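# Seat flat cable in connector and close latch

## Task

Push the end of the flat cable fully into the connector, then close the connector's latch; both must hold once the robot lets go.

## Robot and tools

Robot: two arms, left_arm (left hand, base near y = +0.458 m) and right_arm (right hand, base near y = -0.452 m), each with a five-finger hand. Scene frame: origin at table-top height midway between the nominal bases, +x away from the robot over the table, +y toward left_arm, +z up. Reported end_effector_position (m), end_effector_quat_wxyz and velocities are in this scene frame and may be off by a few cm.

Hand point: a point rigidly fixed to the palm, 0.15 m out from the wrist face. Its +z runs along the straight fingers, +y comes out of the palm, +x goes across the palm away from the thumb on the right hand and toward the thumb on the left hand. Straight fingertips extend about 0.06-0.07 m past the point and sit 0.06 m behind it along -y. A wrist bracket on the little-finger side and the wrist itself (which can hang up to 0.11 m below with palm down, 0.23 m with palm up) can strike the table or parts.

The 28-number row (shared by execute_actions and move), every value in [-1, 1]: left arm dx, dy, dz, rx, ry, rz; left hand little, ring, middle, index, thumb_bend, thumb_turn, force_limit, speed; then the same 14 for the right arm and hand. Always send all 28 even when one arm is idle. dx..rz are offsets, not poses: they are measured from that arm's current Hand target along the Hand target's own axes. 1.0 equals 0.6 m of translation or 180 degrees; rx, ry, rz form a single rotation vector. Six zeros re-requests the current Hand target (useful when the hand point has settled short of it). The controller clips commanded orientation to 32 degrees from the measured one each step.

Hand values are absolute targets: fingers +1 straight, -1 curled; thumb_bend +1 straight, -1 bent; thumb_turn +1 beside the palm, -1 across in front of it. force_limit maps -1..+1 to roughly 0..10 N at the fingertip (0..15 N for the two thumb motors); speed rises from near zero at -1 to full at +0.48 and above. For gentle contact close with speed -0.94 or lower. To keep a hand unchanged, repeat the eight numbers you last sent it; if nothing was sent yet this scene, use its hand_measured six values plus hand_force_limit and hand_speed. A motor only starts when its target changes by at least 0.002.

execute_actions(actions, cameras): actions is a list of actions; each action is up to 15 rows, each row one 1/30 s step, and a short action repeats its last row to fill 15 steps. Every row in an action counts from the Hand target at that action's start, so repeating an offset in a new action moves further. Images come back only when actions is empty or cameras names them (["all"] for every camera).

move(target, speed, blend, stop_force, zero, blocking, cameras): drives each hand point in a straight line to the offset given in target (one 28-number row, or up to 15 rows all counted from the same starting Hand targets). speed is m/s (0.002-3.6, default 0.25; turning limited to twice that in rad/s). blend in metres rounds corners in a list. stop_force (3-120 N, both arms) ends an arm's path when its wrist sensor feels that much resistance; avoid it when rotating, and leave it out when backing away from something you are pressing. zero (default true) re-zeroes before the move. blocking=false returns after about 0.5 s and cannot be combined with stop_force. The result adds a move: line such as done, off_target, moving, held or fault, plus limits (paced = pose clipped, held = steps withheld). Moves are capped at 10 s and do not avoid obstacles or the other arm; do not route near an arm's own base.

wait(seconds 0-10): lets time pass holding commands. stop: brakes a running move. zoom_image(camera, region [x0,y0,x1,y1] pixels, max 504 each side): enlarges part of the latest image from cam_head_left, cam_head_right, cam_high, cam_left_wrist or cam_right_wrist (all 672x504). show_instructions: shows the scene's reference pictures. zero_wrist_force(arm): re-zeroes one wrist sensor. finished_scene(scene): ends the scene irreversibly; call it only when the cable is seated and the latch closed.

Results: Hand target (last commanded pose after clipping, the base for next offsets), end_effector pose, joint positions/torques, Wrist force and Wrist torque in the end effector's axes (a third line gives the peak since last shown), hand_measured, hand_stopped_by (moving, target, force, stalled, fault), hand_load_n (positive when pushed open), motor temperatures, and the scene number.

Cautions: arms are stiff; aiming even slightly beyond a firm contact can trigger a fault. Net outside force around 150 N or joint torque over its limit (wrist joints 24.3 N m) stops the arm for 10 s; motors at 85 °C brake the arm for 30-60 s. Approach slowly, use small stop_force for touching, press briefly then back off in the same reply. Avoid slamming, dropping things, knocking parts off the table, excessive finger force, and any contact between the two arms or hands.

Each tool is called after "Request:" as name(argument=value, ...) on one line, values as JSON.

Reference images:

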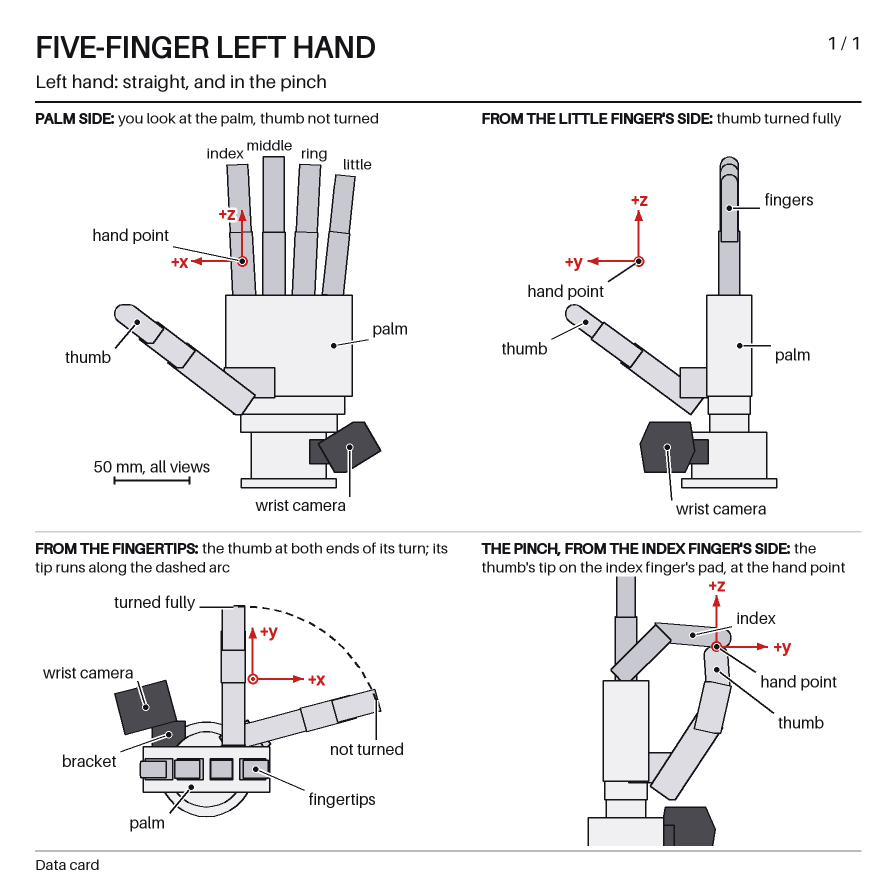

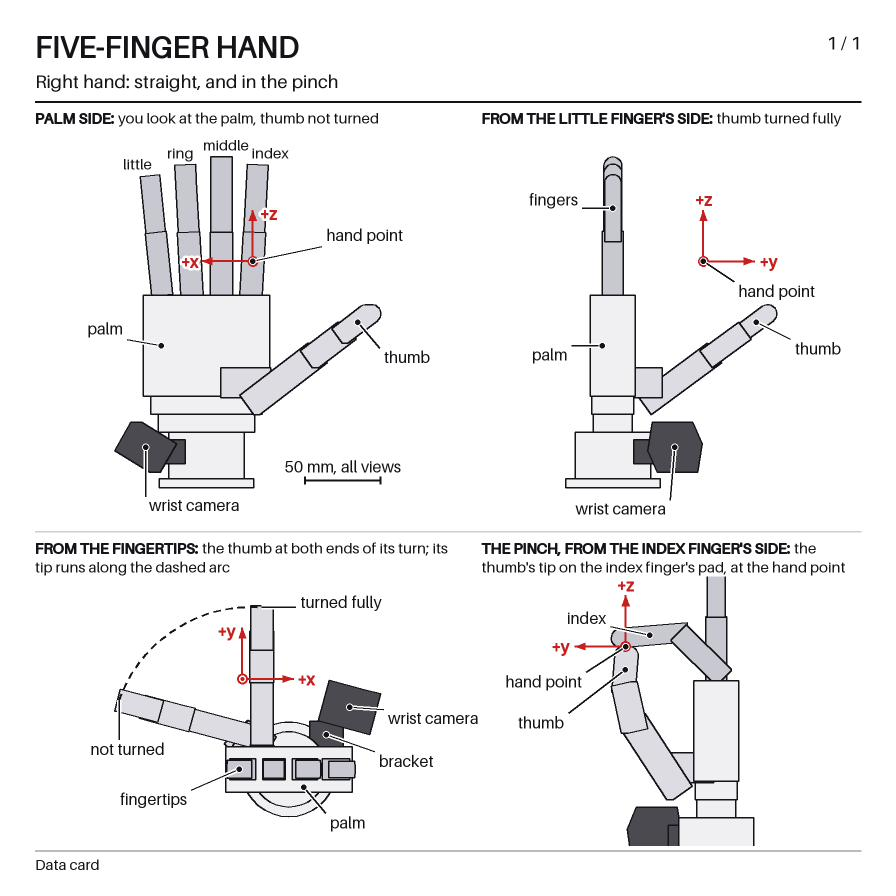

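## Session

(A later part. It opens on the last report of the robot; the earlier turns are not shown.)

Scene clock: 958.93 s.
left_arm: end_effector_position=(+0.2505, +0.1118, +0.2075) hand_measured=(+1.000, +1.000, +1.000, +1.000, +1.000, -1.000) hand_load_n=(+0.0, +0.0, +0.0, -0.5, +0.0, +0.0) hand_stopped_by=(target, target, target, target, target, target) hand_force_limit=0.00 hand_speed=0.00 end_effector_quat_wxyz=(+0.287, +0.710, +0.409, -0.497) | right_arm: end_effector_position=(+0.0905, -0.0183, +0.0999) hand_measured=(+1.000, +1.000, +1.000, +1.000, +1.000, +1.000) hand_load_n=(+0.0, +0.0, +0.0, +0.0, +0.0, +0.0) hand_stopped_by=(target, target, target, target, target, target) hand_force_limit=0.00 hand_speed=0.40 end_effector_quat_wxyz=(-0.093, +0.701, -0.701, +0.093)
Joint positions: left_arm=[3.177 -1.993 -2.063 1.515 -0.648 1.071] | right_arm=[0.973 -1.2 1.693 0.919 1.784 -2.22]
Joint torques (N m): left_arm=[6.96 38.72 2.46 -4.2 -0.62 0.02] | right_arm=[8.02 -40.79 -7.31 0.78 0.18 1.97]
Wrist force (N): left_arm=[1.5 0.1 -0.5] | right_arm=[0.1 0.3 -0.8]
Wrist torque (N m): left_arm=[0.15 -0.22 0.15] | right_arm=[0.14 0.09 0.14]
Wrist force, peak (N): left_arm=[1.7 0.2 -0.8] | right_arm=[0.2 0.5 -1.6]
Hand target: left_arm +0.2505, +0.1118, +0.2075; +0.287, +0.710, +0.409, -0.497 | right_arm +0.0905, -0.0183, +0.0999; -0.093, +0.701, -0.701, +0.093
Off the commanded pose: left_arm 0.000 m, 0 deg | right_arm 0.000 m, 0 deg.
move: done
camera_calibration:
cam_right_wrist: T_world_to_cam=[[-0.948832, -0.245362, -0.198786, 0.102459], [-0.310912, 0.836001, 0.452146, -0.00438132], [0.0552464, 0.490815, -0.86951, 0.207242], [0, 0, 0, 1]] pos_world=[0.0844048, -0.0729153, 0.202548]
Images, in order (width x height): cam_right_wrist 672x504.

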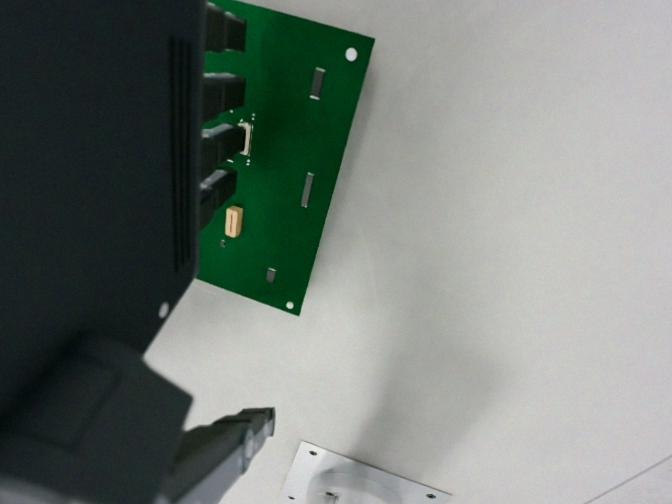

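Request:
move(target=[0,0,0,0,0,0,1,1,1,1,1,-1,0,0,0,0.0078,0.0290,0,0,0,1,1,1,1,1,1,0,0.4], speed=0.008, stop_force=4, cameras=["cam_right_wrist"])

Request:
zoom_image(camera="cam_right_wrist", region=[220, 110, 280, 155])

Scene clock: 970.47 s.
left_arm: end_effector_position=(+0.2505, +0.1118, +0.2075) hand_measured=(+1.000, +1.000, +1.000, +1.000, +1.000, -1.000) hand_load_n=(+0.0, +0.0, +0.0, +0.0, +0.0, +0.0) hand_stopped_by=(target, target, target, target, target, target) hand_force_limit=0.00 hand_speed=0.00 end_effector_quat_wxyz=(+0.287, +0.710, +0.409, -0.497) | right_arm: end_effector_position=(+0.0905, -0.0183, +0.0861) hand_measured=(+1.000, +1.000, +1.000, +1.000, +1.000, +1.000) hand_load_n=(+0.0, +0.0, -0.5, +0.0, +0.0, +0.0) hand_stopped_by=(target, target, target, target, target, target) hand_force_limit=0.00 hand_speed=0.40 end_effector_quat_wxyz=(-0.093, +0.701, -0.701, +0.093)
Joint positions: left_arm=[3.177 -1.993 -2.063 1.515 -0.648 1.071] | right_arm=[0.973 -1.184 1.71 0.886 1.784 -2.22]
Joint torques (N m): left_arm=[7.46 38.46 2.34 -4.22 -0.63 -0.15] | right_arm=[-3.12 -39.91 -22.57 3.64 1.74 -1.1]
Wrist force (N): left_arm=[1.3 0.3 -0.3] | right_arm=[0.3 1.0 -5.0]
Wrist torque (N m): left_arm=[0.15 -0.17 0.13] | right_arm=[0.35 0.16 0.18]
Wrist force, peak (N): left_arm=[1.7 0.2 -0.8] | right_arm=[0.1 1.2 -8.6]
Hand target: left_arm +0.2505, +0.1118, +0.2075; +0.287, +0.710, +0.409, -0.497 | right_arm +0.0905, -0.0183, +0.0861; -0.093, +0.701, -0.701, +0.093 (not the last commanded pose)
Off the commanded pose: left_arm 0.000 m, 0 deg | right_arm 0.004 m, 0 deg.
move: contact (right_arm)
camera_calibration:
cam_right_wrist: T_world_to_cam=[[-0.948826, -0.245316, -0.198869, 0.0997343], [-0.310911, 0.836016, 0.452119, 0.00186443], [0.055346, 0.490813, -0.869505, 0.195234], [0, 0, 0, 1]] pos_world=[0.0844047, -0.0729155, 0.188748]
Images, in order (width x height): cam_right_wrist 672x504.

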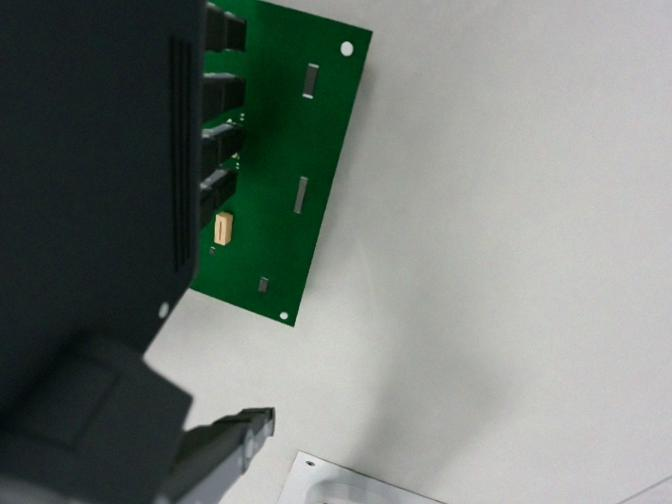

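Scaled by 8.400 from the camera's 672x504 image, which has a finer 960x720 frame.

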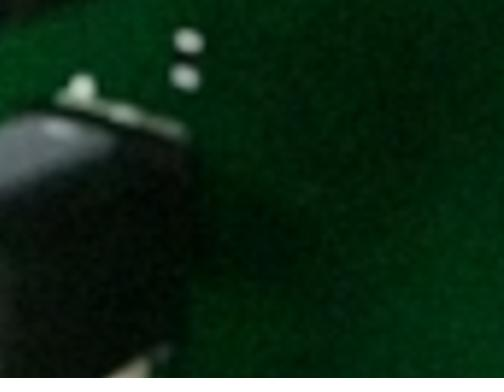

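Request:
move(target=[0,0,0,0,0,0,1,1,1,1,1,-1,0,0,0,0.0017,0.0064,0,0,0,1,1,1,1,1,1,0,0.4], speed=0.004, stop_force=8)

Scene clock: 988.00 s.
left_arm: end_effector_position=(+0.2505, +0.1118, +0.2075) hand_measured=(+1.000, +1.000, +1.000, +1.000, +1.000, -1.000) hand_load_n=(+0.0, +0.0, +0.0, +0.0, +0.0, +0.0) hand_stopped_by=(target, target, target, target, target, target) hand_force_limit=0.00 hand_speed=0.00 end_effector_quat_wxyz=(+0.287, +0.710, +0.409, -0.497) | right_arm: end_effector_position=(+0.0905, -0.0183, +0.0840) hand_measured=(+1.000, +1.000, +0.998, +1.000, +1.000, +1.000) hand_load_n=(+0.0, +0.0, -8.5, +0.0, +0.0, +0.0) hand_stopped_by=(target, target, target, target, target, target) hand_force_limit=0.00 hand_speed=0.40 end_effector_quat_wxyz=(-0.093, +0.701, -0.701, +0.093)
Joint positions: left_arm=[3.177 -1.993 -2.063 1.515 -0.648 1.071] | right_arm=[0.973 -1.181 1.712 0.881 1.784 -2.22]
Joint torques (N m): left_arm=[7.62 38.36 2.51 -4.09 -0.7 -0.01] | right_arm=[-2.02 -36.25 -22.63 1.41 1.62 0.3]
Wrist force (N): left_arm=[1.5 0.1 -0.6] | right_arm=[0.1 10.6 -16.3]
Wrist torque (N m): left_arm=[0.15 -0.22 0.15] | right_arm=[0.92 0.43 0.36]
Wrist force, peak (N): left_arm=[1.9 0.2 -0.6] | right_arm=[0.3 10.7 -17.9]
Hand target: left_arm +0.2505, +0.1118, +0.2075; +0.287, +0.710, +0.409, -0.497 | right_arm +0.0905, -0.0183, +0.0840; -0.093, +0.701, -0.701, +0.093 (not the last commanded pose)
Off the commanded pose: left_arm 0.000 m, 0 deg | right_arm 0.002 m, 0 deg.
move: contact (right_arm)

Request:
move(target=[0,0,0,0,0,0,1,1,1,1,1,-1,0,0,0,-0.0069,-0.0258,0,0,0,1,1,1,1,1,1,0,0.4], speed=0.03, cameras=["cam_right_wrist"])

Request:
zoom_image(camera="cam_right_wrist", region=[220, 110, 280, 155])

Scene clock: 1002.90 s.
left_arm: end_effector_position=(+0.2505, +0.1118, +0.2075) hand_measured=(+1.000, +1.000, +1.000, +1.000, +1.000, -1.000) hand_load_n=(+0.0, +0.0, +0.0, +0.0, +0.0, +0.5) hand_stopped_by=(target, target, target, target, target, target) hand_force_limit=0.00 hand_speed=0.00 end_effector_quat_wxyz=(+0.287, +0.710, +0.409, -0.497) | right_arm: end_effector_position=(+0.0905, -0.0183, +0.1002) hand_measured=(+1.000, +1.000, +1.000, +1.000, +1.000, +1.000) hand_load_n=(+0.0, +0.0, -0.5, +0.0, +0.0, +0.0) hand_stopped_by=(target, target, target, target, target, target) hand_force_limit=0.00 hand_speed=0.40 end_effector_quat_wxyz=(-0.094, +0.701, -0.701, +0.093)
Joint positions: left_arm=[3.177 -1.993 -2.063 1.515 -0.648 1.071] | right_arm=[0.973 -1.2 1.692 0.919 1.784 -2.22]
Joint torques (N m): left_arm=[7.79 38.47 2.22 -4.09 -0.52 -0.13] | right_arm=[7.43 -18.32 -6.79 -0.49 2.18 1.99]
Wrist force (N): left_arm=[1.4 0.0 -0.5] | right_arm=[0.1 0.7 -0.6]
Wrist torque (N m): left_arm=[0.13 -0.20 0.14] | right_arm=[0.17 0.09 0.13]
Wrist force, peak (N): left_arm=[1.8 0.3 -0.3] | right_arm=[0.1 10.7 -16.6]
Hand target: left_arm +0.2505, +0.1118, +0.2075; +0.287, +0.710, +0.409, -0.497 | right_arm +0.0904, -0.0183, +0.1000; -0.093, +0.701, -0.701, +0.093
Off the commanded pose: left_arm 0.000 m, 0 deg | right_arm 0.000 m, 0 deg.
move: done
camera_calibration:
cam_right_wrist: T_world_to_cam=[[-0.948815, -0.245241, -0.199015, 0.102572], [-0.310928, 0.835925, 0.452275, -0.00454735], [0.055445, 0.491005, -0.869391, 0.207477], [0, 0, 0, 1]] pos_world=[0.0844047, -0.0729157, 0.202848]
Images, in order (width x height): cam_right_wrist 672x504.

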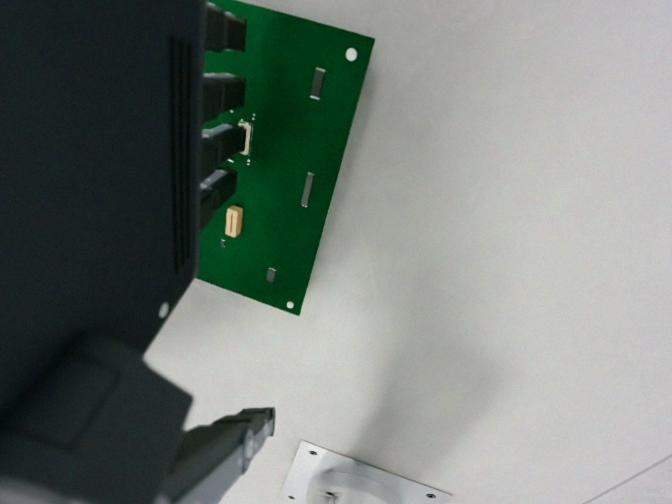

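Scaled by 8.400 from the camera's 672x504 image, which has a finer 960x720 frame.

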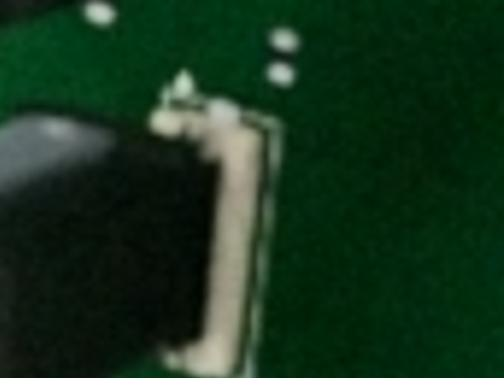

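Request:
move(target=[0,0,0,0,0,0,1,1,1,1,1,-1,0,0,0,-0.0084,0.0022,0,0,0,1,1,1,1,1,1,0,0.4], speed=0.03, cameras=["cam_right_wrist"])

Request:
zoom_image(camera="cam_right_wrist", region=[220, 110, 280, 155])

Scene clock: 1007.77 s.
left_arm: end_effector_position=(+0.2505, +0.1118, +0.2075) hand_measured=(+1.000, +1.000, +1.000, +1.000, +1.000, -1.000) hand_load_n=(+0.0, +0.0, +0.0, +0.0, +0.0, +0.0) hand_stopped_by=(target, target, target, target, target, target) hand_force_limit=0.00 hand_speed=0.00 end_effector_quat_wxyz=(+0.287, +0.710, +0.409, -0.497) | right_arm: end_effector_position=(+0.0957, -0.0183, +0.1000) hand_measured=(+1.000, +1.000, +1.000, +1.000, +1.000, +1.000) hand_load_n=(+0.0, +0.0, +0.0, +0.0, +0.0, +0.0) hand_stopped_by=(target, target, target, target, target, target) hand_force_limit=0.00 hand_speed=0.40 end_effector_quat_wxyz=(-0.093, +0.701, -0.701, +0.093)
Joint positions: left_arm=[3.177 -1.993 -2.063 1.515 -0.648 1.071] | right_arm=[0.962 -1.197 1.687 0.919 1.782 -2.23]
Joint torques (N m): left_arm=[6.97 38.18 2.94 -4.01 -0.54 -0.26] | right_arm=[1.59 -22.1 -17.72 -0.16 -1.37 0.01]
Wrist force (N): left_arm=[1.6 0.4 -0.5] | right_arm=[0.2 0.6 -0.7]
Wrist torque (N m): left_arm=[0.19 -0.22 0.14] | right_arm=[0.14 0.08 0.16]
Wrist force, peak (N): left_arm=[1.7 0.2 -0.8] | right_arm=[0.3 0.7 -1.0]
Hand target: left_arm +0.2505, +0.1118, +0.2075; +0.287, +0.710, +0.409, -0.497 | right_arm +0.0956, -0.0183, +0.1000; -0.093, +0.701, -0.701, +0.093
Off the commanded pose: left_arm 0.000 m, 0 deg | right_arm 0.000 m, 0 deg.
move: done
camera_calibration:
cam_right_wrist: T_world_to_cam=[[-0.948826, -0.245316, -0.198869, 0.107547], [-0.310911, 0.836016, 0.452119, -0.0028174], [0.055346, 0.490813, -0.869505, 0.207113], [0, 0, 0, 1]] pos_world=[0.0897047, -0.0729155, 0.202748]
Images, in order (width x height): cam_right_wrist 672x504.

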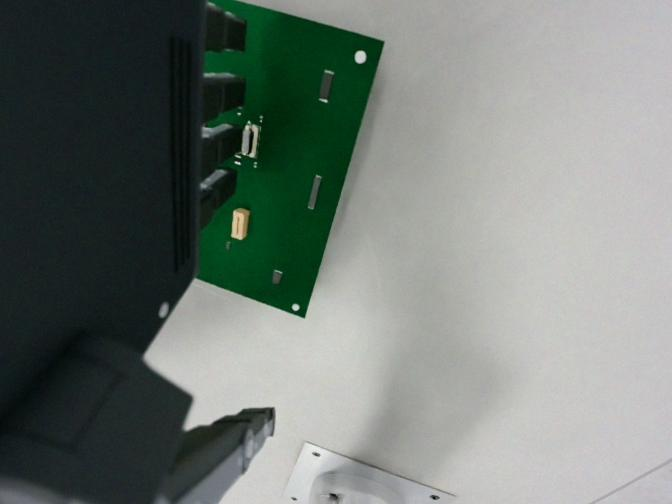

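Scaled by 8.400 from the camera's 672x504 image, which has a finer 960x720 frame.

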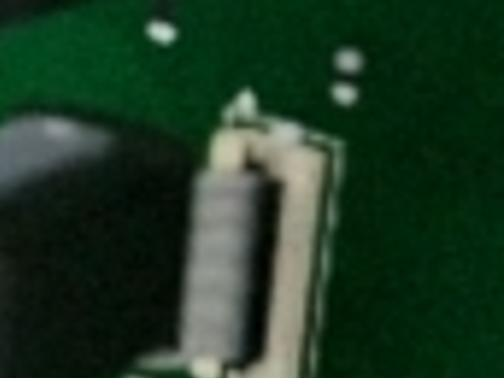

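Request:
move(target=[[0,0,0,0,0,0,1,1,1,1,1,-1,0,0,0,0.0124,-0.0033,0,0,0,1,1,1,1,1,1,0,0.4],[0,0,0,0,0,0,1,1,1,1,1,-1,0,0,0,0.0228,0.0353,0,0,0,1,1,1,1,1,1,0,0.4]], speed=[0.03,0.01], stop_force=4, cameras=["cam_right_wrist"])

Request:
zoom_image(camera="cam_right_wrist", region=[220, 110, 280, 155])

Scene clock: 1027.33 s.
left_arm: end_effector_position=(+0.2505, +0.1118, +0.2075) hand_measured=(+1.000, +1.000, +1.000, +1.000, +1.000, -1.000) hand_load_n=(+0.0, +0.0, +0.0, +0.0, +0.0, +0.5) hand_stopped_by=(target, target, target, target, target, target) hand_force_limit=0.00 hand_speed=0.00 end_effector_quat_wxyz=(+0.287, +0.710, +0.409, -0.497) | right_arm: end_effector_position=(+0.0880, -0.0183, +0.0804) hand_measured=(+1.000, +1.000, +1.000, +1.000, +1.000, +1.000) hand_load_n=(+0.0, +0.5, -4.0, +0.0, +0.0, +0.0) hand_stopped_by=(target, target, target, target, target, target) hand_force_limit=0.00 hand_speed=0.40 end_effector_quat_wxyz=(-0.093, +0.701, -0.701, +0.093)
Joint positions: left_arm=[3.177 -1.993 -2.063 1.515 -0.648 1.071] | right_arm=[0.978 -1.178 1.719 0.872 1.784 -2.215]
Joint torques (N m): left_arm=[7.15 38.54 3.24 -4.02 -0.51 -0.34] | right_arm=[-9.96 -40.94 -23.47 3.47 -0.65 -1.75]
Wrist force (N): left_arm=[1.7 0.3 -0.5] | right_arm=[0.1 5.0 -2.8]
Wrist torque (N m): left_arm=[0.18 -0.24 0.15] | right_arm=[0.20 0.15 0.24]
Wrist force, peak (N): left_arm=[1.8 0.2 -0.6] | right_arm=[-0.3 4.7 -7.9]
Hand target: left_arm +0.2505, +0.1118, +0.2075; +0.287, +0.710, +0.409, -0.497 | right_arm +0.0880, -0.0183, +0.0804; -0.093, +0.701, -0.701, +0.093 (not the last commanded pose)
Off the commanded pose: left_arm 0.000 m, 0 deg | right_arm 0.004 m, 0 deg.
move: contact (right_arm); path passed 1 of 2 targets
camera_calibration:
cam_right_wrist: T_world_to_cam=[[-0.948832, -0.245362, -0.198786, 0.0962305], [-0.310912, 0.836001, 0.452146, 0.00361303], [0.0552464, 0.490815, -0.86951, 0.190512], [0, 0, 0, 1]] pos_world=[0.0819048, -0.0729153, 0.183148]
Images, in order (width x height): cam_right_wrist 672x504.

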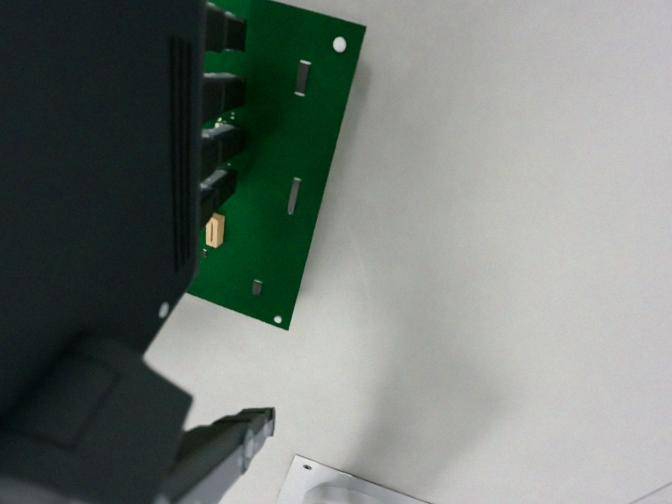

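Scaled by 8.400 from the camera's 672x504 image, which has a finer 960x720 frame.

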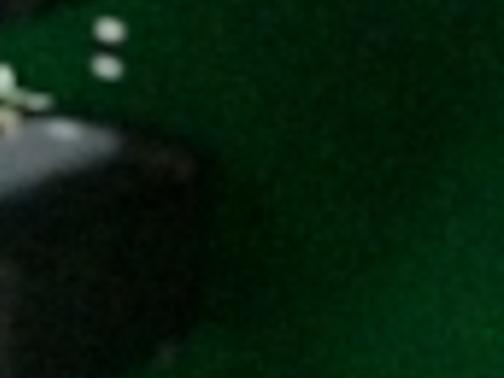

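Request:
move(target=[[0,0,0,0,0,0,1,1,1,1,1,-1,0,0,0,-0.0052,-0.0193,0,0,0,1,1,1,1,1,1,0,0.4],[0,0,0,0,0,0,1,1,1,1,1,-1,0,0,-0.0017,-0.0161,-0.0164,0,0,0,1,1,1,1,1,1,0,0.4]], speed=0.03, cameras=["cam_right_wrist"])

Request:
zoom_image(camera="cam_right_wrist", region=[220, 110, 280, 155])

Request:
move(target=[0,0,0,0,0,0,1,1,1,1,1,-1,0,0,0,0.0035,0.0129,0,0,0,1,1,1,1,1,1,0,0.4], speed=0.006, stop_force=6)

Scene clock: 1177.03 s.
left_arm: end_effector_position=(+0.2505, +0.1118, +0.2075) hand_measured=(+1.000, +1.000, +1.000, +1.000, +1.000, -1.000) hand_load_n=(+0.0, +0.0, +0.0, +0.0, +0.0, +0.5) hand_stopped_by=(target, target, target, target, target, target) hand_force_limit=0.00 hand_speed=0.00 end_effector_quat_wxyz=(+0.287, +0.710, +0.409, -0.497) | right_arm: end_effector_position=(+0.0949, -0.0172, +0.0925) hand_measured=(+1.000, +1.000, +1.000, +1.000, +1.000, +1.000) hand_load_n=(+0.0, +0.0, -0.5, +0.0, +0.0, +0.0) hand_stopped_by=(target, target, target, target, target, target) hand_force_limit=0.00 hand_speed=0.40 end_effector_quat_wxyz=(-0.093, +0.701, -0.701, +0.093)
Joint positions: left_arm=[3.177 -1.993 -2.063 1.515 -0.648 1.071] | right_arm=[0.966 -1.186 1.694 0.902 1.782 -2.227]
Joint torques (N m): left_arm=[7.16 37.97 2.78 -4.06 -0.53 -0.33] | right_arm=[11.2 -34.19 -8.3 4.12 -0.69 2.05]
Wrist force (N): left_arm=[1.4 0.3 -0.4] | right_arm=[-0.3 1.0 -1.0]
Wrist torque (N m): left_arm=[0.17 -0.19 0.13] | right_arm=[0.16 0.13 0.14]
Wrist force, peak (N): left_arm=[1.7 0.3 -0.7] | right_arm=[0.1 5.2 -2.8]
Hand target: left_arm +0.2505, +0.1118, +0.2075; +0.287, +0.710, +0.409, -0.497 | right_arm +0.0947, -0.0173, +0.0925; -0.093, +0.701, -0.701, +0.093
Off the commanded pose: left_arm 0.000 m, 0 deg | right_arm 0.000 m, 0 deg.
move: done
camera_calibration:
cam_right_wrist: T_world_to_cam=[[-0.948794, -0.245463, -0.19884, 0.105433], [-0.311026, 0.835972, 0.452122, -0.000574807], [0.0552452, 0.490815, -0.86951, 0.200025], [0, 0, 0, 1]] pos_world=[0.0888048, -0.0718149, 0.195148]
Images, in order (width x height): cam_right_wrist 672x504.

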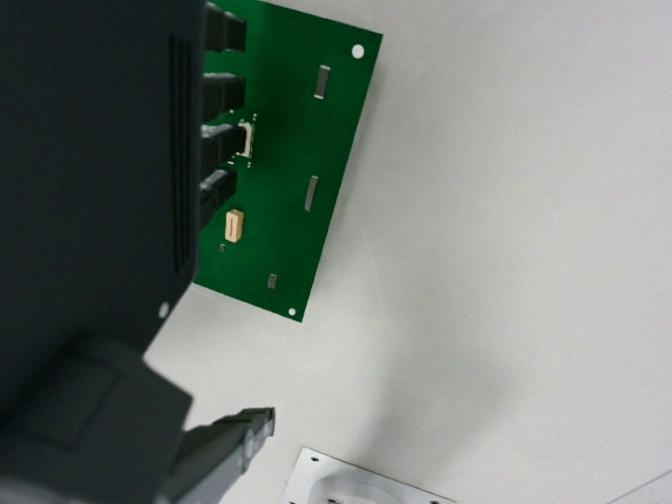

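Scaled by 8.400 from the camera's 672x504 image, which has a finer 960x720 frame.

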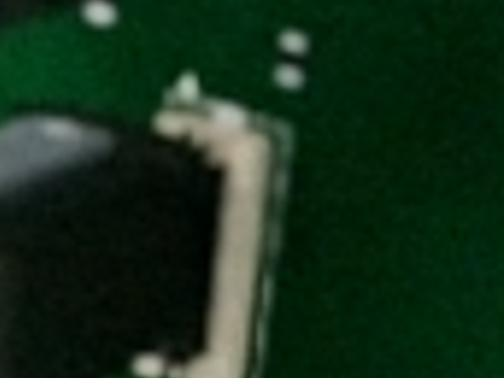

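Scene clock: 1178.83 s.
left_arm: end_effector_position=(+0.2505, +0.1118, +0.2075) hand_measured=(+1.000, +1.000, +1.000, +1.000, +1.000, -1.000) hand_load_n=(+0.0, +0.0, +0.0, +0.0, +0.0, +0.5) hand_stopped_by=(target, target, target, target, target, target) hand_force_limit=0.00 hand_speed=0.00 end_effector_quat_wxyz=(+0.287, +0.710, +0.409, -0.497) | right_arm: end_effector_position=(+0.0947, -0.0173, +0.0881) hand_measured=(+1.000, +1.000, +1.000, +1.000, +1.000, +1.000) hand_load_n=(+0.0, -0.5, +0.5, +0.0, +0.0, +0.0) hand_stopped_by=(target, target, target, target, target, target) hand_force_limit=0.00 hand_speed=0.40 end_effector_quat_wxyz=(-0.093, +0.701, -0.701, +0.093)
Joint positions: left_arm=[3.177 -1.993 -2.063 1.515 -0.648 1.071] | right_arm=[0.966 -1.181 1.7 0.892 1.783 -2.227]
Joint torques (N m): left_arm=[7.33 38.3 3.3 -3.98 -0.59 -0.39] | right_arm=[8.92 -39.11 -21.85 3.87 0.36 1.7]
Wrist force (N): left_arm=[1.5 0.3 -0.4] | right_arm=[-0.1 -2.2 -5.6]
Wrist torque (N m): left_arm=[0.16 -0.20 0.14] | right_arm=[0.46 0.19 -0.05]
Wrist force, peak (N): left_arm=[1.7 0.1 -0.6] | right_arm=[-0.1 -3.6 -7.8]
Hand target: left_arm +0.2505, +0.1118, +0.2075; +0.287, +0.710, +0.409, -0.497 | right_arm +0.0947, -0.0173, +0.0881; -0.093, +0.701, -0.701, +0.093 (not the last commanded pose)
Off the commanded pose: left_arm 0.000 m, 0 deg | right_arm 0.004 m, 0 deg.
move: contact (right_arm)

Request:
move(target=[0,0,0,0,0,0,1,1,1,1,1,-1,0,0,0,0.0022,0.0081,0,0,0,1,1,1,1,1,1,0,0.4], speed=0.004, stop_force=18)

Scene clock: 1189.53 s.
left_arm: end_effector_position=(+0.2505, +0.1118, +0.2075) hand_measured=(+1.000, +1.000, +1.000, +1.000, +1.000, -1.000) hand_load_n=(+0.0, +0.0, +0.0, +0.0, +0.0, +0.0) hand_stopped_by=(target, target, target, target, target, target) hand_force_limit=0.00 hand_speed=0.00 end_effector_quat_wxyz=(+0.287, +0.710, +0.409, -0.497) | right_arm: end_effector_position=(+0.0948, -0.0173, +0.0870) hand_measured=(+1.000, +1.000, +1.000, +1.000, +1.000, +1.000) hand_load_n=(+0.0, +0.0, +1.5, +0.0, -0.5, +0.0) hand_stopped_by=(target, target, target, target, target, target) hand_force_limit=0.00 hand_speed=0.40 end_effector_quat_wxyz=(-0.094, +0.701, -0.701, +0.093)
Joint positions: left_arm=[3.177 -1.993 -2.063 1.515 -0.648 1.071] | right_arm=[0.966 -1.18 1.701 0.889 1.783 -2.227]
Joint torques (N m): left_arm=[7.94 37.83 3.37 -3.91 -0.59 -0.38] | right_arm=[6.92 -30.41 -16.03 3.18 -1.98 0.94]
Wrist force (N): left_arm=[1.5 0.1 -0.6] | right_arm=[1.0 -9.3 -24.5]
Wrist torque (N m): left_arm=[0.15 -0.22 0.14] | right_arm=[1.77 0.63 -0.14]
Wrist force, peak (N): left_arm=[1.8 0.0 -0.6] | right_arm=[0.8 -10.1 -27.4]
Hand target: left_arm +0.2505, +0.1118, +0.2075; +0.287, +0.710, +0.409, -0.497 | right_arm +0.0948, -0.0173, +0.0870; -0.094, +0.701, -0.701, +0.093 (not the last commanded pose)
Off the commanded pose: left_arm 0.000 m, 0 deg | right_arm 0.004 m, 0 deg.
move: contact (right_arm)

Request:
move(target=[[0,0,0,0,0,0,1,1,1,1,1,-1,0,0,0,-0.0022,-0.0081,0,0,0,1,1,1,1,1,1,0,0.4],[0,0,0,0,0,0,1,1,1,1,1,-1,0,0,0,-0.0061,-0.0070,0,0,0,1,1,1,1,1,1,0,0.4]], speed=0.03, cameras=["cam_right_wrist"])

Request:
zoom_image(camera="cam_right_wrist", region=[220, 110, 280, 155])

Request:
move(target=[0,0,0,0,0,0,1,1,1,1,1,-1,0,0,0,0.0035,0.0129,0,0,0,1,1,1,1,1,1,0,0.4], speed=0.006, stop_force=6)

Scene clock: 1239.20 s.
left_arm: end_effector_position=(+0.2505, +0.1118, +0.2075) hand_measured=(+1.000, +1.000, +1.000, +1.000, +1.000, -1.000) hand_load_n=(+0.0, +0.0, +0.0, +0.0, +0.0, +0.5) hand_stopped_by=(target, target, target, target, target, target) hand_force_limit=0.00 hand_speed=0.00 end_effector_quat_wxyz=(+0.287, +0.710, +0.409, -0.497) | right_arm: end_effector_position=(+0.0973, -0.0172, +0.0921) hand_measured=(+1.000, +1.000, +1.000, +1.000, +1.000, +1.000) hand_load_n=(+0.0, +0.0, -1.0, +0.0, +0.0, +0.0) hand_stopped_by=(target, target, target, target, target, target) hand_force_limit=0.00 hand_speed=0.40 end_effector_quat_wxyz=(-0.094, +0.701, -0.701, +0.093)
Joint positions: left_arm=[3.177 -1.993 -2.063 1.515 -0.648 1.071] | right_arm=[0.961 -1.184 1.692 0.901 1.782 -2.232]
Joint torques (N m): left_arm=[7.71 38.06 2.88 -3.89 -0.49 -0.38] | right_arm=[7.63 -20.06 -8.38 -0.43 -0.91 2.12]
Wrist force (N): left_arm=[1.3 0.4 -0.5] | right_arm=[0.4 1.3 -1.1]
Wrist torque (N m): left_arm=[0.18 -0.18 0.12] | right_arm=[0.13 0.11 0.19]
Wrist force, peak (N): left_arm=[2.1 0.3 -0.6] | right_arm=[1.0 -9.5 -24.7]
Hand target: left_arm +0.2505, +0.1118, +0.2075; +0.287, +0.710, +0.409, -0.497 | right_arm +0.0972, -0.0173, +0.0920; -0.094, +0.701, -0.701, +0.093
Off the commanded pose: left_arm 0.000 m, 0 deg | right_arm 0.000 m, 0 deg.
move: done
camera_calibration:
cam_right_wrist: T_world_to_cam=[[-0.948752, -0.245383, -0.19914, 0.107691], [-0.311119, 0.835815, 0.452348, 0.000305534], [0.0554453, 0.491122, -0.869324, 0.199513], [0, 0, 0, 1]] pos_world=[0.0912046, -0.0718152, 0.194749]
Images, in order (width x height): cam_right_wrist 672x504.

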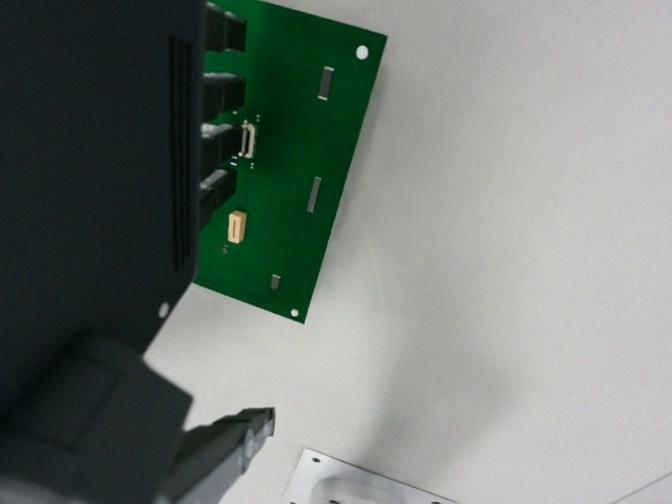

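Scaled by 8.400 from the camera's 672x504 image, which has a finer 960x720 frame.

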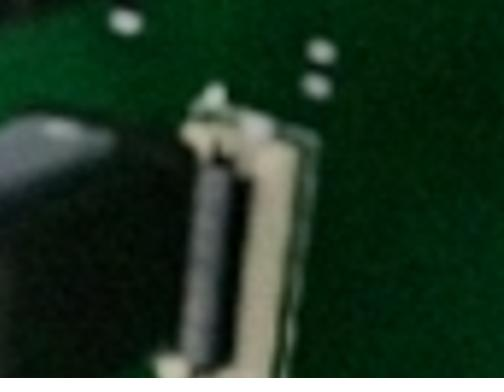

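Scene clock: 1240.87 s.
left_arm: end_effector_position=(+0.2505, +0.1118, +0.2075) hand_measured=(+1.000, +1.000, +1.000, +1.000, +1.000, -1.000) hand_load_n=(+0.0, +0.0, +0.0, +0.0, +0.0, +0.5) hand_stopped_by=(target, target, target, target, target, target) hand_force_limit=0.00 hand_speed=0.00 end_effector_quat_wxyz=(+0.287, +0.710, +0.409, -0.497) | right_arm: end_effector_position=(+0.0972, -0.0172, +0.0884) hand_measured=(+1.000, +1.000, +1.000, +1.000, +1.000, +1.000) hand_load_n=(+0.0, +0.0, +0.5, +0.0, +0.0, +0.0) hand_stopped_by=(target, target, target, target, target, target) hand_force_limit=0.00 hand_speed=0.40 end_effector_quat_wxyz=(-0.094, +0.701, -0.701, +0.093)
Joint positions: left_arm=[3.177 -1.993 -2.063 1.515 -0.648 1.071] | right_arm=[0.961 -1.18 1.697 0.892 1.782 -2.232]
Joint torques (N m): left_arm=[7.49 37.63 3.12 -3.92 -0.5 -0.61] | right_arm=[9.04 -39.39 -20.51 4.21 1.12 1.69]
Wrist force (N): left_arm=[1.5 0.1 -0.7] | right_arm=[-0.1 -4.8 -6.1]
Wrist torque (N m): left_arm=[0.15 -0.22 0.15] | right_arm=[0.52 0.22 -0.08]
Wrist force, peak (N): left_arm=[1.7 0.2 -0.7] | right_arm=[0.3 -7.2 -8.9]
Hand target: left_arm +0.2505, +0.1118, +0.2075; +0.287, +0.710, +0.409, -0.497 | right_arm +0.0972, -0.0172, +0.0884; -0.094, +0.701, -0.701, +0.093 (not the last commanded pose)
Off the commanded pose: left_arm 0.000 m, 0 deg | right_arm 0.004 m, 0 deg.
move: contact (right_arm)

Request:
move(target=[0,0,0,0,0,0,1,1,1,1,1,-1,0,0,0,0.0028,0.0080,0,0,0,1,1,1,1,1,1,0,0.4], speed=0.004, stop_force=18)

Scene clock: 1259.43 s.
left_arm: end_effector_position=(+0.2505, +0.1118, +0.2075) hand_measured=(+1.000, +1.000, +1.000, +1.000, +1.000, -1.000) hand_load_n=(+0.0, +0.0, +0.0, +0.0, +0.0, +0.0) hand_stopped_by=(target, target, target, target, target, target) hand_force_limit=0.00 hand_speed=0.00 end_effector_quat_wxyz=(+0.287, +0.710, +0.409, -0.497) | right_arm: end_effector_position=(+0.0972, -0.0172, +0.0875) hand_measured=(+1.000, +1.000, +1.000, +1.000, +1.000, +1.000) hand_load_n=(+0.0, +0.0, +1.5, +0.0, +0.0, +0.0) hand_stopped_by=(target, target, target, target, target, target) hand_force_limit=0.00 hand_speed=0.40 end_effector_quat_wxyz=(-0.094, +0.701, -0.701, +0.093)
Joint positions: left_arm=[3.177 -1.993 -2.063 1.515 -0.648 1.071] | right_arm=[0.961 -1.179 1.698 0.89 1.782 -2.231]
Joint torques (N m): left_arm=[7.36 38.2 3.45 -3.83 -0.51 -0.58] | right_arm=[1.92 -30.53 -15.14 3.72 -0.7 -0.19]
Wrist force (N): left_arm=[1.1 0.2 -0.6] | right_arm=[1.3 -13.5 -23.5]
Wrist torque (N m): left_arm=[0.16 -0.16 0.12] | right_arm=[1.77 0.60 -0.26]
Wrist force, peak (N): left_arm=[1.7 0.2 -0.7] | right_arm=[0.9 -14.5 -26.7]
Hand target: left_arm +0.2505, +0.1118, +0.2075; +0.287, +0.710, +0.409, -0.497 | right_arm +0.0972, -0.0172, +0.0875; -0.094, +0.701, -0.701, +0.093 (not the last commanded pose)
Off the commanded pose: left_arm 0.000 m, 0 deg | right_arm 0.004 m, 0 deg.
move: contact (right_arm)

Request:
move(target=[[0,0,0,0,0,0,1,1,1,1,1,-1,0,0,0,-0.0130,-0.0483,0,0,0,1,1,1,1,1,1,0,0.4],[0,0,0,0,0,0,1,1,1,1,1,-1,0,0,0.0547,0.0199,-0.165,0,0,0,1,1,1,1,1,1,0,0.4],[0,0,0,0,0,0,1,1,1,1,1,-1,0,0,0.2713,-0.2378,-0.2253,0.2278,-0.1855,-0.2425,1,1,1,1,1,1,0,0.4]], speed=0.25, blend=[0.01,0.02,0])

Request:
move(target=[0,0,0,0,0,0,1,1,1,1,1,-1,0,0,-0.1554,0.2039,0.2983,0,0,0,1,1,1,1,1,1,0,0.4], speed=0.15, stop_force=8)

Request:
move(target=[0,0,0,0,0,0,1,1,1,1,1,-1,0,0,-0.0370,0.0131,0.0640,0,0,0,1,1,1,1,1,1,0,0.4], speed=0.05, stop_force=5, cameras=["cam_right_wrist"])

Request:
zoom_image(camera="cam_right_wrist", region=[320, 230, 400, 290])

Scene clock: 1286.10 s.
left_arm: end_effector_position=(+0.2505, +0.1118, +0.2075) hand_measured=(+1.000, +1.000, +1.000, +1.000, +1.000, -1.000) hand_load_n=(-0.5, +0.0, +0.0, +0.0, +0.0, +0.5) hand_stopped_by=(target, target, target, target, target, target) hand_force_limit=0.00 hand_speed=0.00 end_effector_quat_wxyz=(+0.287, +0.710, +0.409, -0.497) | right_arm: end_effector_position=(+0.1995, -0.1800, +0.2552) hand_measured=(+1.000, +1.000, +1.000, +1.000, +1.000, +1.000) hand_load_n=(+0.0, +0.0, +0.0, +0.0, +0.0, +0.0) hand_stopped_by=(target, target, target, target, target, target) hand_force_limit=0.00 hand_speed=0.40 end_effector_quat_wxyz=(-0.472, +0.825, -0.271, +0.154)
Joint positions: left_arm=[3.177 -1.993 -2.063 1.515 -0.648 1.071] | right_arm=[-0.163 -1.98 2.135 0.792 0.674 -3.966]
Joint torques (N m): left_arm=[7.45 38.04 4.12 -3.81 -0.41 -0.58] | right_arm=[-2.62 -12.59 -26.28 -0.27 -2.52 -1.63]
Wrist force (N): left_arm=[1.4 0.0 -0.6] | right_arm=[0.3 -0.2 -0.5]
Wrist torque (N m): left_arm=[0.14 -0.19 0.13] | right_arm=[-0.01 0.00 -0.14]
Wrist force, peak (N): left_arm=[1.8 0.2 -0.4] | right_arm=[0.8 -13.8 -23.8]
Hand target: left_arm +0.2505, +0.1118, +0.2075; +0.287, +0.710, +0.409, -0.497 | right_arm +0.1995, -0.1800, +0.2553; -0.472, +0.825, -0.270, +0.154
Off the commanded pose: left_arm 0.000 m, 0 deg | right_arm 0.000 m, 0 deg.
move: done

Scene clock: 1288.70 s.
left_arm: end_effector_position=(+0.2505, +0.1118, +0.2075) hand_measured=(+1.000, +1.000, +1.000, +1.000, +1.000, -1.000) hand_load_n=(+0.0, +0.0, +0.0, +0.5, +0.0, +0.5) hand_stopped_by=(target, target, target, target, target, target) hand_force_limit=0.00 hand_speed=0.00 end_effector_quat_wxyz=(+0.287, +0.710, +0.409, -0.497) | right_arm: end_effector_position=(+0.1790, -0.0502, +0.0593) hand_measured=(+1.000, +1.000, +1.000, +1.000, +1.000, +1.000) hand_load_n=(+0.0, +0.0, +0.0, +0.0, +0.0, +0.0) hand_stopped_by=(target, target, target, target, target, target) hand_force_limit=0.00 hand_speed=0.40 end_effector_quat_wxyz=(-0.472, +0.825, -0.270, +0.154)
Joint positions: left_arm=[3.177 -1.993 -2.063 1.515 -0.648 1.071] | right_arm=[0.553 -1.563 2.308 -0.174 1.213 -3.362]
Joint torques (N m): left_arm=[7.2 37.83 3.45 -3.81 -0.48 -0.67] | right_arm=[1.95 -3.68 -12.1 -2.31 1.81 0.68]
Wrist force (N): left_arm=[1.3 0.2 -0.5] | right_arm=[0.2 -0.2 -0.2]
Wrist torque (N m): left_arm=[0.16 -0.17 0.12] | right_arm=[-0.05 0.00 0.07]
Wrist force, peak (N): left_arm=[1.6 0.3 -0.8] | right_arm=[0.4 -1.5 -1.6]
Hand target: left_arm +0.2505, +0.1118, +0.2075; +0.287, +0.710, +0.409, -0.497 | right_arm +0.1790, -0.0502, +0.0593; -0.472, +0.825, -0.270, +0.154
Off the commanded pose: left_arm 0.000 m, 0 deg | right_arm 0.000 m, 0 deg.
move: done

Scene clock: 1290.47 s.
left_arm: end_effector_position=(+0.2505, +0.1118, +0.2075) hand_measured=(+1.000, +1.000, +1.000, +1.000, +1.000, -1.000) hand_load_n=(+0.0, +0.0, +0.0, +0.0, +0.0, +0.0) hand_stopped_by=(target, target, target, target, target, target) hand_force_limit=0.00 hand_speed=0.00 end_effector_quat_wxyz=(+0.287, +0.710, +0.409, -0.497) | right_arm: end_effector_position=(+0.1783, -0.0135, +0.0331) hand_measured=(+1.000, +1.000, +1.000, +1.000, +1.000, +1.000) hand_load_n=(+0.0, +0.0, +0.0, +0.0, +0.0, +0.0) hand_stopped_by=(target, target, target, target, target, target) hand_force_limit=0.00 hand_speed=0.40 end_effector_quat_wxyz=(-0.472, +0.825, -0.270, +0.154)
Joint positions: left_arm=[3.177 -1.993 -2.063 1.515 -0.648 1.071] | right_arm=[0.674 -1.433 2.254 -0.27 1.315 -3.295]
Joint torques (N m): left_arm=[7.6 38.37 3.82 -3.84 -0.46 -0.64] | right_arm=[-9.6 -30.03 -5.31 2.11 -2.13 -1.93]
Wrist force (N): left_arm=[1.4 0.2 -0.5] | right_arm=[0.2 -0.4 -0.7]
Wrist torque (N m): left_arm=[0.15 -0.20 0.14] | right_arm=[-0.04 0.04 0.01]
Wrist force, peak (N): left_arm=[1.8 -0.1 -0.6] | right_arm=[0.4 -0.4 -1.1]
Hand target: left_arm +0.2505, +0.1118, +0.2075; +0.287, +0.710, +0.409, -0.497 | right_arm +0.1783, -0.0135, +0.0331; -0.472, +0.825, -0.270, +0.154
Off the commanded pose: left_arm 0.000 m, 0 deg | right_arm 0.000 m, 0 deg.
move: done
camera_calibration:
cam_right_wrist: T_world_to_cam=[[-0.121999, -0.578591, -0.806442, 0.0418466], [-0.992455, 0.0610848, 0.106313, 0.171662], [-0.0122503, 0.813327, -0.581678, 0.148809], [0, 0, 0, 1]] pos_world=[0.177294, -0.107304, 0.102056]
Images, in order (width x height): cam_right_wrist 672x504.

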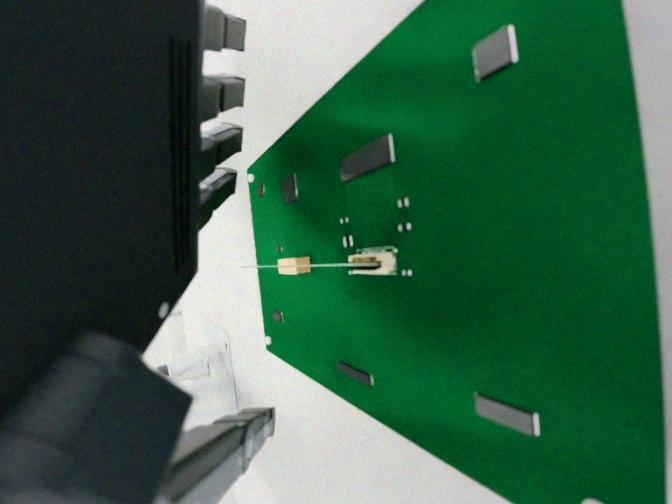

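Scaled by 6.300 from the camera's 672x504 image, which has a finer 960x720 frame.

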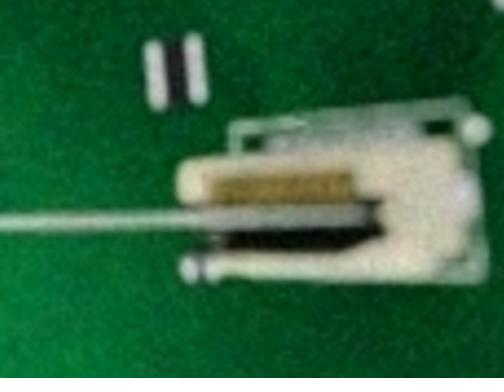

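Request:
execute_actions(actions=[], cameras=["cam_right_wrist"])

Request:
zoom_image(camera="cam_right_wrist", region=[340, 240, 405, 285])

Scene clock: 1320.67 s.
left_arm: end_effector_position=(+0.2505, +0.1118, +0.2075) hand_measured=(+1.000, +1.000, +1.000, +1.000, +1.000, -1.000) hand_load_n=(+0.0, +0.0, -0.5, +0.0, +0.0, +0.0) hand_stopped_by=(target, target, target, target, target, target) hand_force_limit=0.00 hand_speed=0.00 end_effector_quat_wxyz=(+0.287, +0.710, +0.409, -0.497) | right_arm: end_effector_position=(+0.1783, -0.0135, +0.0331) hand_measured=(+1.000, +1.000, +1.000, +1.000, +1.000, +1.000) hand_load_n=(+0.0, +0.0, +0.0, +0.0, +0.0, -0.5) hand_stopped_by=(target, target, target, target, target, target) hand_force_limit=0.00 hand_speed=0.40 end_effector_quat_wxyz=(-0.472, +0.825, -0.270, +0.154)
Joint positions: left_arm=[3.177 -1.993 -2.063 1.515 -0.648 1.071] | right_arm=[0.674 -1.433 2.254 -0.27 1.315 -3.295]
Joint velocities: within noise
Joint torques (N m): left_arm=[7.87 37.86 3.98 -3.77 -0.38 -0.68] | right_arm=[-9.45 -29.8 -5.51 1.94 -2.16 -1.82]
Motor temperatures (°C): left_arm=[33 31 35 39 42 33] | right_arm=[33 32 35 38 39 41]
Wrist force (N): left_arm=[1.5 0.1 -0.7] | right_arm=[0.5 0.1 -0.8]
Wrist torque (N m): left_arm=[0.16 -0.22 0.14] | right_arm=[0.03 0.00 0.05]
Wrist force, peak (N): left_arm=[1.9 0.1 -0.8] | right_arm=[0.7 -0.1 -1.0]
Hand target: left_arm +0.2505, +0.1118, +0.2075; +0.287, +0.710, +0.409, -0.497 | right_arm +0.1783, -0.0135, +0.0331; -0.472, +0.825, -0.270, +0.154
Off the commanded pose: left_arm 0.000 m, 0 deg | right_arm 0.000 m, 0 deg.
camera_calibration:
cam_right_wrist: T_world_to_cam=[[-0.121999, -0.578591, -0.806442, 0.0419272], [-0.992455, 0.0610848, 0.106313, 0.171651], [-0.0122503, 0.813327, -0.581678, 0.148867], [0, 0, 0, 1]] pos_world=[0.177294, -0.107304, 0.102156]
Images, in order (width x height): cam_right_wrist 672x504.

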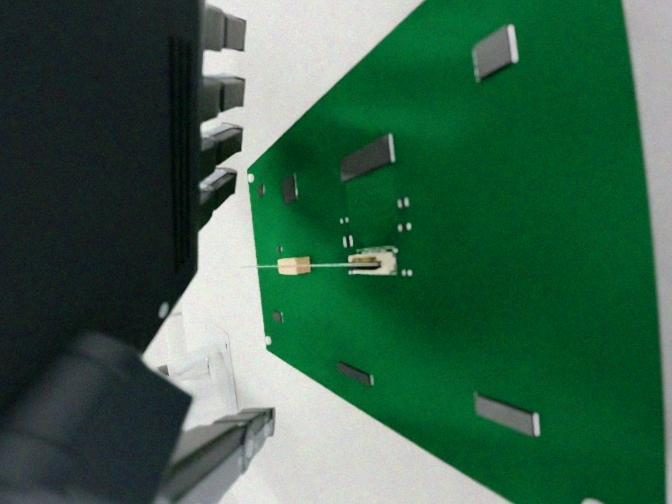

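Scaled by 7.754 from the camera's 672x504 image, which has a finer 960x720 frame.

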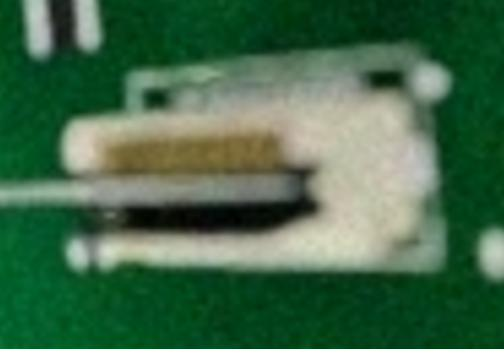

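Request:
move(target=[[0,0,0,0,0,0,1,1,1,1,1,-1,0,0,0.0067,-0.1370,-0.2825,0,0,0,1,1,1,1,1,1,0,0.4],[0,0,0,0,0,0,1,1,1,1,1,-1,0,0,-0.0399,-0.1120,-0.2594,0.0274,0.2890,0.1674,1,1,1,1,1,1,0,0.4]], blend=[0.02,0], cameras=[])

Request:
move(target=[0,0,0,0,0,0,1,1,1,1,1,-1,0,0,-0.0593,0.1263,0.1552,0,0,0,1,1,1,1,1,1,0,0.4], cameras=["cam_right_wrist"])

Scene clock: 1424.87 s.
left_arm: end_effector_position=(+0.2505, +0.1118, +0.2075) hand_measured=(+1.000, +1.000, +1.000, +1.000, +1.000, -1.000) hand_load_n=(+0.0, +0.0, +0.0, +0.0, +0.0, +0.0) hand_stopped_by=(target, target, target, target, target, target) hand_force_limit=0.00 hand_speed=0.00 end_effector_quat_wxyz=(+0.287, +0.710, +0.409, -0.497) | right_arm: end_effector_position=(+0.0998, -0.0802, +0.1698) hand_measured=(+1.000, +1.000, +1.000, +1.000, +1.000, +1.000) hand_load_n=(+0.0, +0.0, +0.0, +0.0, +0.0, -0.5) hand_stopped_by=(target, target, target, target, target, target) hand_force_limit=0.00 hand_speed=0.40 end_effector_quat_wxyz=(+0.364, -0.559, +0.639, -0.383)
Joint positions: left_arm=[3.177 -1.993 -2.063 1.515 -0.648 1.071] | right_arm=[1.379 -1.323 1.905 0.726 2.667 -1.823]
Joint torques (N m): left_arm=[7.4 37.99 4.38 -3.75 -0.42 -0.73] | right_arm=[-9.08 -29.48 -6.72 3.1 -0.45 2.09]
Wrist force (N): left_arm=[1.2 0.2 -0.8] | right_arm=[0.1 0.2 -0.9]
Wrist torque (N m): left_arm=[0.17 -0.18 0.13] | right_arm=[0.07 0.04 0.03]
Wrist force, peak (N): left_arm=[1.7 0.3 -0.9] | right_arm=[-0.4 -1.3 -1.9]
Hand target: left_arm +0.2505, +0.1118, +0.2075; +0.287, +0.710, +0.409, -0.497 | right_arm +0.0998, -0.0802, +0.1698; +0.364, -0.559, +0.639, -0.383
Off the commanded pose: left_arm 0.000 m, 0 deg | right_arm 0.000 m, 0 deg.
move: done
No camera images: "cameras" was empty.

Scene clock: 1425.90 s.
left_arm: end_effector_position=(+0.2505, +0.1118, +0.2075) hand_measured=(+1.000, +1.000, +1.000, +1.000, +1.000, -1.000) hand_load_n=(+0.0, +0.0, +0.0, +0.0, +0.0, +0.0) hand_stopped_by=(target, target, target, target, target, target) hand_force_limit=0.00 hand_speed=0.00 end_effector_quat_wxyz=(+0.287, +0.710, +0.409, -0.497) | right_arm: end_effector_position=(+0.1540, -0.0465, +0.0622) hand_measured=(+1.000, +1.000, +1.000, +1.000, +1.000, +1.000) hand_load_n=(+0.0, -0.5, +0.0, -0.5, +0.0, -0.5) hand_stopped_by=(target, target, target, target, target, target) hand_force_limit=0.00 hand_speed=0.40 end_effector_quat_wxyz=(+0.364, -0.559, +0.639, -0.383)
Joint positions: left_arm=[3.177 -1.993 -2.063 1.515 -0.648 1.071] | right_arm=[1.258 -1.137 1.923 0.314 2.623 -2.06]
Joint torques (N m): left_arm=[7.73 37.96 4.22 -3.77 -0.45 -0.78] | right_arm=[7.12 -20.77 -3.57 0 3.23 0.71]
Wrist force (N): left_arm=[1.4 0.2 -0.5] | right_arm=[0.0 0.0 -0.5]
Wrist torque (N m): left_arm=[0.16 -0.19 0.13] | right_arm=[0.02 0.04 -0.18]
Wrist force, peak (N): left_arm=[1.7 0.3 -0.6] | right_arm=[0.8 -1.3 -2.1]
Hand target: left_arm +0.2505, +0.1118, +0.2075; +0.287, +0.710, +0.409, -0.497 | right_arm +0.1540, -0.0465, +0.0621; +0.364, -0.559, +0.639, -0.383
Off the commanded pose: left_arm 0.000 m, 0 deg | right_arm 0.000 m, 0 deg.
move: done
camera_calibration:
cam_right_wrist: T_world_to_cam=[[-0.498882, -0.159202, -0.851922, 0.123658], [-0.448605, 0.888487, 0.0966663, 0.101659], [0.741532, 0.430402, -0.514669, 0.0541729], [0, 0, 0, 1]] pos_world=[0.0671247, -0.0939519, 0.123402]
Images, in order (width x height): cam_right_wrist 672x504.

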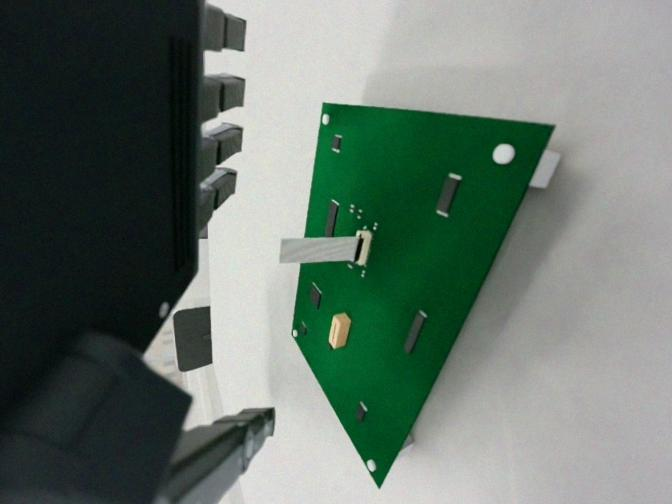

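Request:
move(target=[0,0,0,0,0,0,1,1,1,1,1,-1,0,0,-0.0368,0.0130,0.0641,0,0,0,1,1,1,1,1,1,0,0.4], speed=0.12, stop_force=8, cameras=["cam_right_wrist"])

Scene clock: 1430.70 s.
left_arm: end_effector_position=(+0.2505, +0.1118, +0.2075) hand_measured=(+1.000, +1.000, +1.000, +1.000, +1.000, -1.000) hand_load_n=(+0.0, +0.0, +0.0, +0.0, +0.0, +0.5) hand_stopped_by=(target, target, target, target, target, target) hand_force_limit=0.00 hand_speed=0.00 end_effector_quat_wxyz=(+0.287, +0.710, +0.409, -0.497) | right_arm: end_effector_position=(+0.1874, -0.0271, +0.0389) hand_measured=(+1.000, +1.000, +1.000, +1.000, +1.000, +1.000) hand_load_n=(+0.0, +0.0, -0.5, +0.0, +0.0, +0.0) hand_stopped_by=(target, target, target, target, target, target) hand_force_limit=0.00 hand_speed=0.40 end_effector_quat_wxyz=(+0.364, -0.559, +0.639, -0.383)
Joint positions: left_arm=[3.177 -1.993 -2.063 1.515 -0.648 1.071] | right_arm=[1.194 -1.08 1.881 0.205 2.592 -2.169]
Joint torques (N m): left_arm=[7.66 37.72 4.17 -3.64 -0.37 -0.96] | right_arm=[9.33 -42.5 -4.02 1.38 3.3 -1.13]
Wrist force (N): left_arm=[1.4 0.2 -0.5] | right_arm=[0.1 0.1 -0.8]
Wrist torque (N m): left_arm=[0.15 -0.21 0.14] | right_arm=[0.06 0.04 -0.16]
Wrist force, peak (N): left_arm=[1.7 0.5 -0.5] | right_arm=[0.6 -0.3 -1.2]
Hand target: left_arm +0.2505, +0.1118, +0.2075; +0.287, +0.710, +0.409, -0.497 | right_arm +0.1874, -0.0271, +0.0389; +0.364, -0.559, +0.639, -0.383
Off the commanded pose: left_arm 0.000 m, 0 deg | right_arm 0.000 m, 0 deg.
move: done
camera_calibration:
cam_right_wrist: T_world_to_cam=[[-0.498811, -0.159316, -0.851943, 0.123616], [-0.448739, 0.888427, 0.0965975, 0.101752], [0.741499, 0.430484, -0.514648, 0.00916591], [0, 0, 0, 1]] pos_world=[0.100525, -0.0746515, 0.100202]
Images, in order (width x height): cam_right_wrist 672x504.

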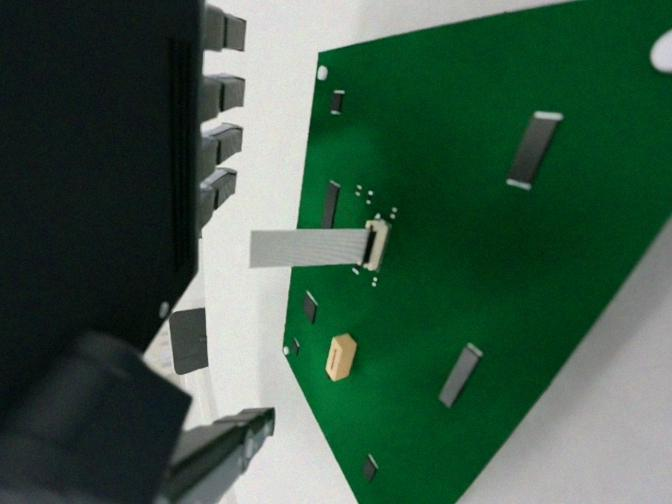

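Request:
zoom_image(camera="cam_right_wrist", region=[350, 212, 400, 280])

Request:
zoom_image(camera="cam_right_wrist", region=[320, 325, 365, 385])

Scaled by 7.412 from the camera's 672x504 image, which has a finer 960x720 frame.

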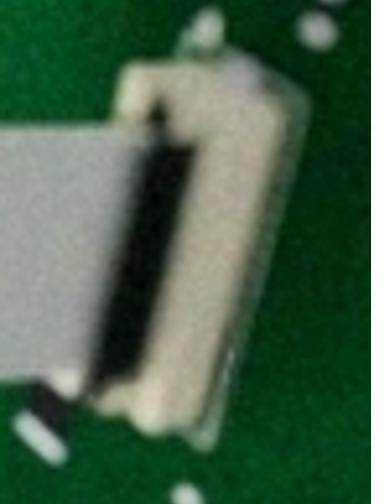

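Scaled by 8.400 from the camera's 672x504 image, which has a finer 960x720 frame.

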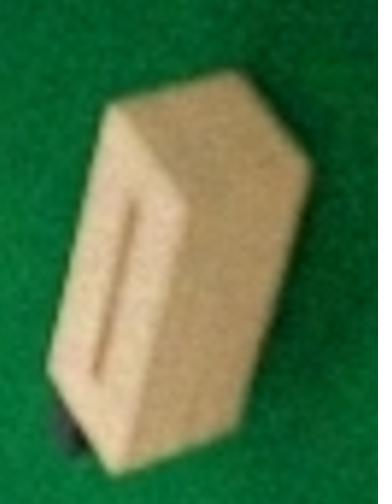

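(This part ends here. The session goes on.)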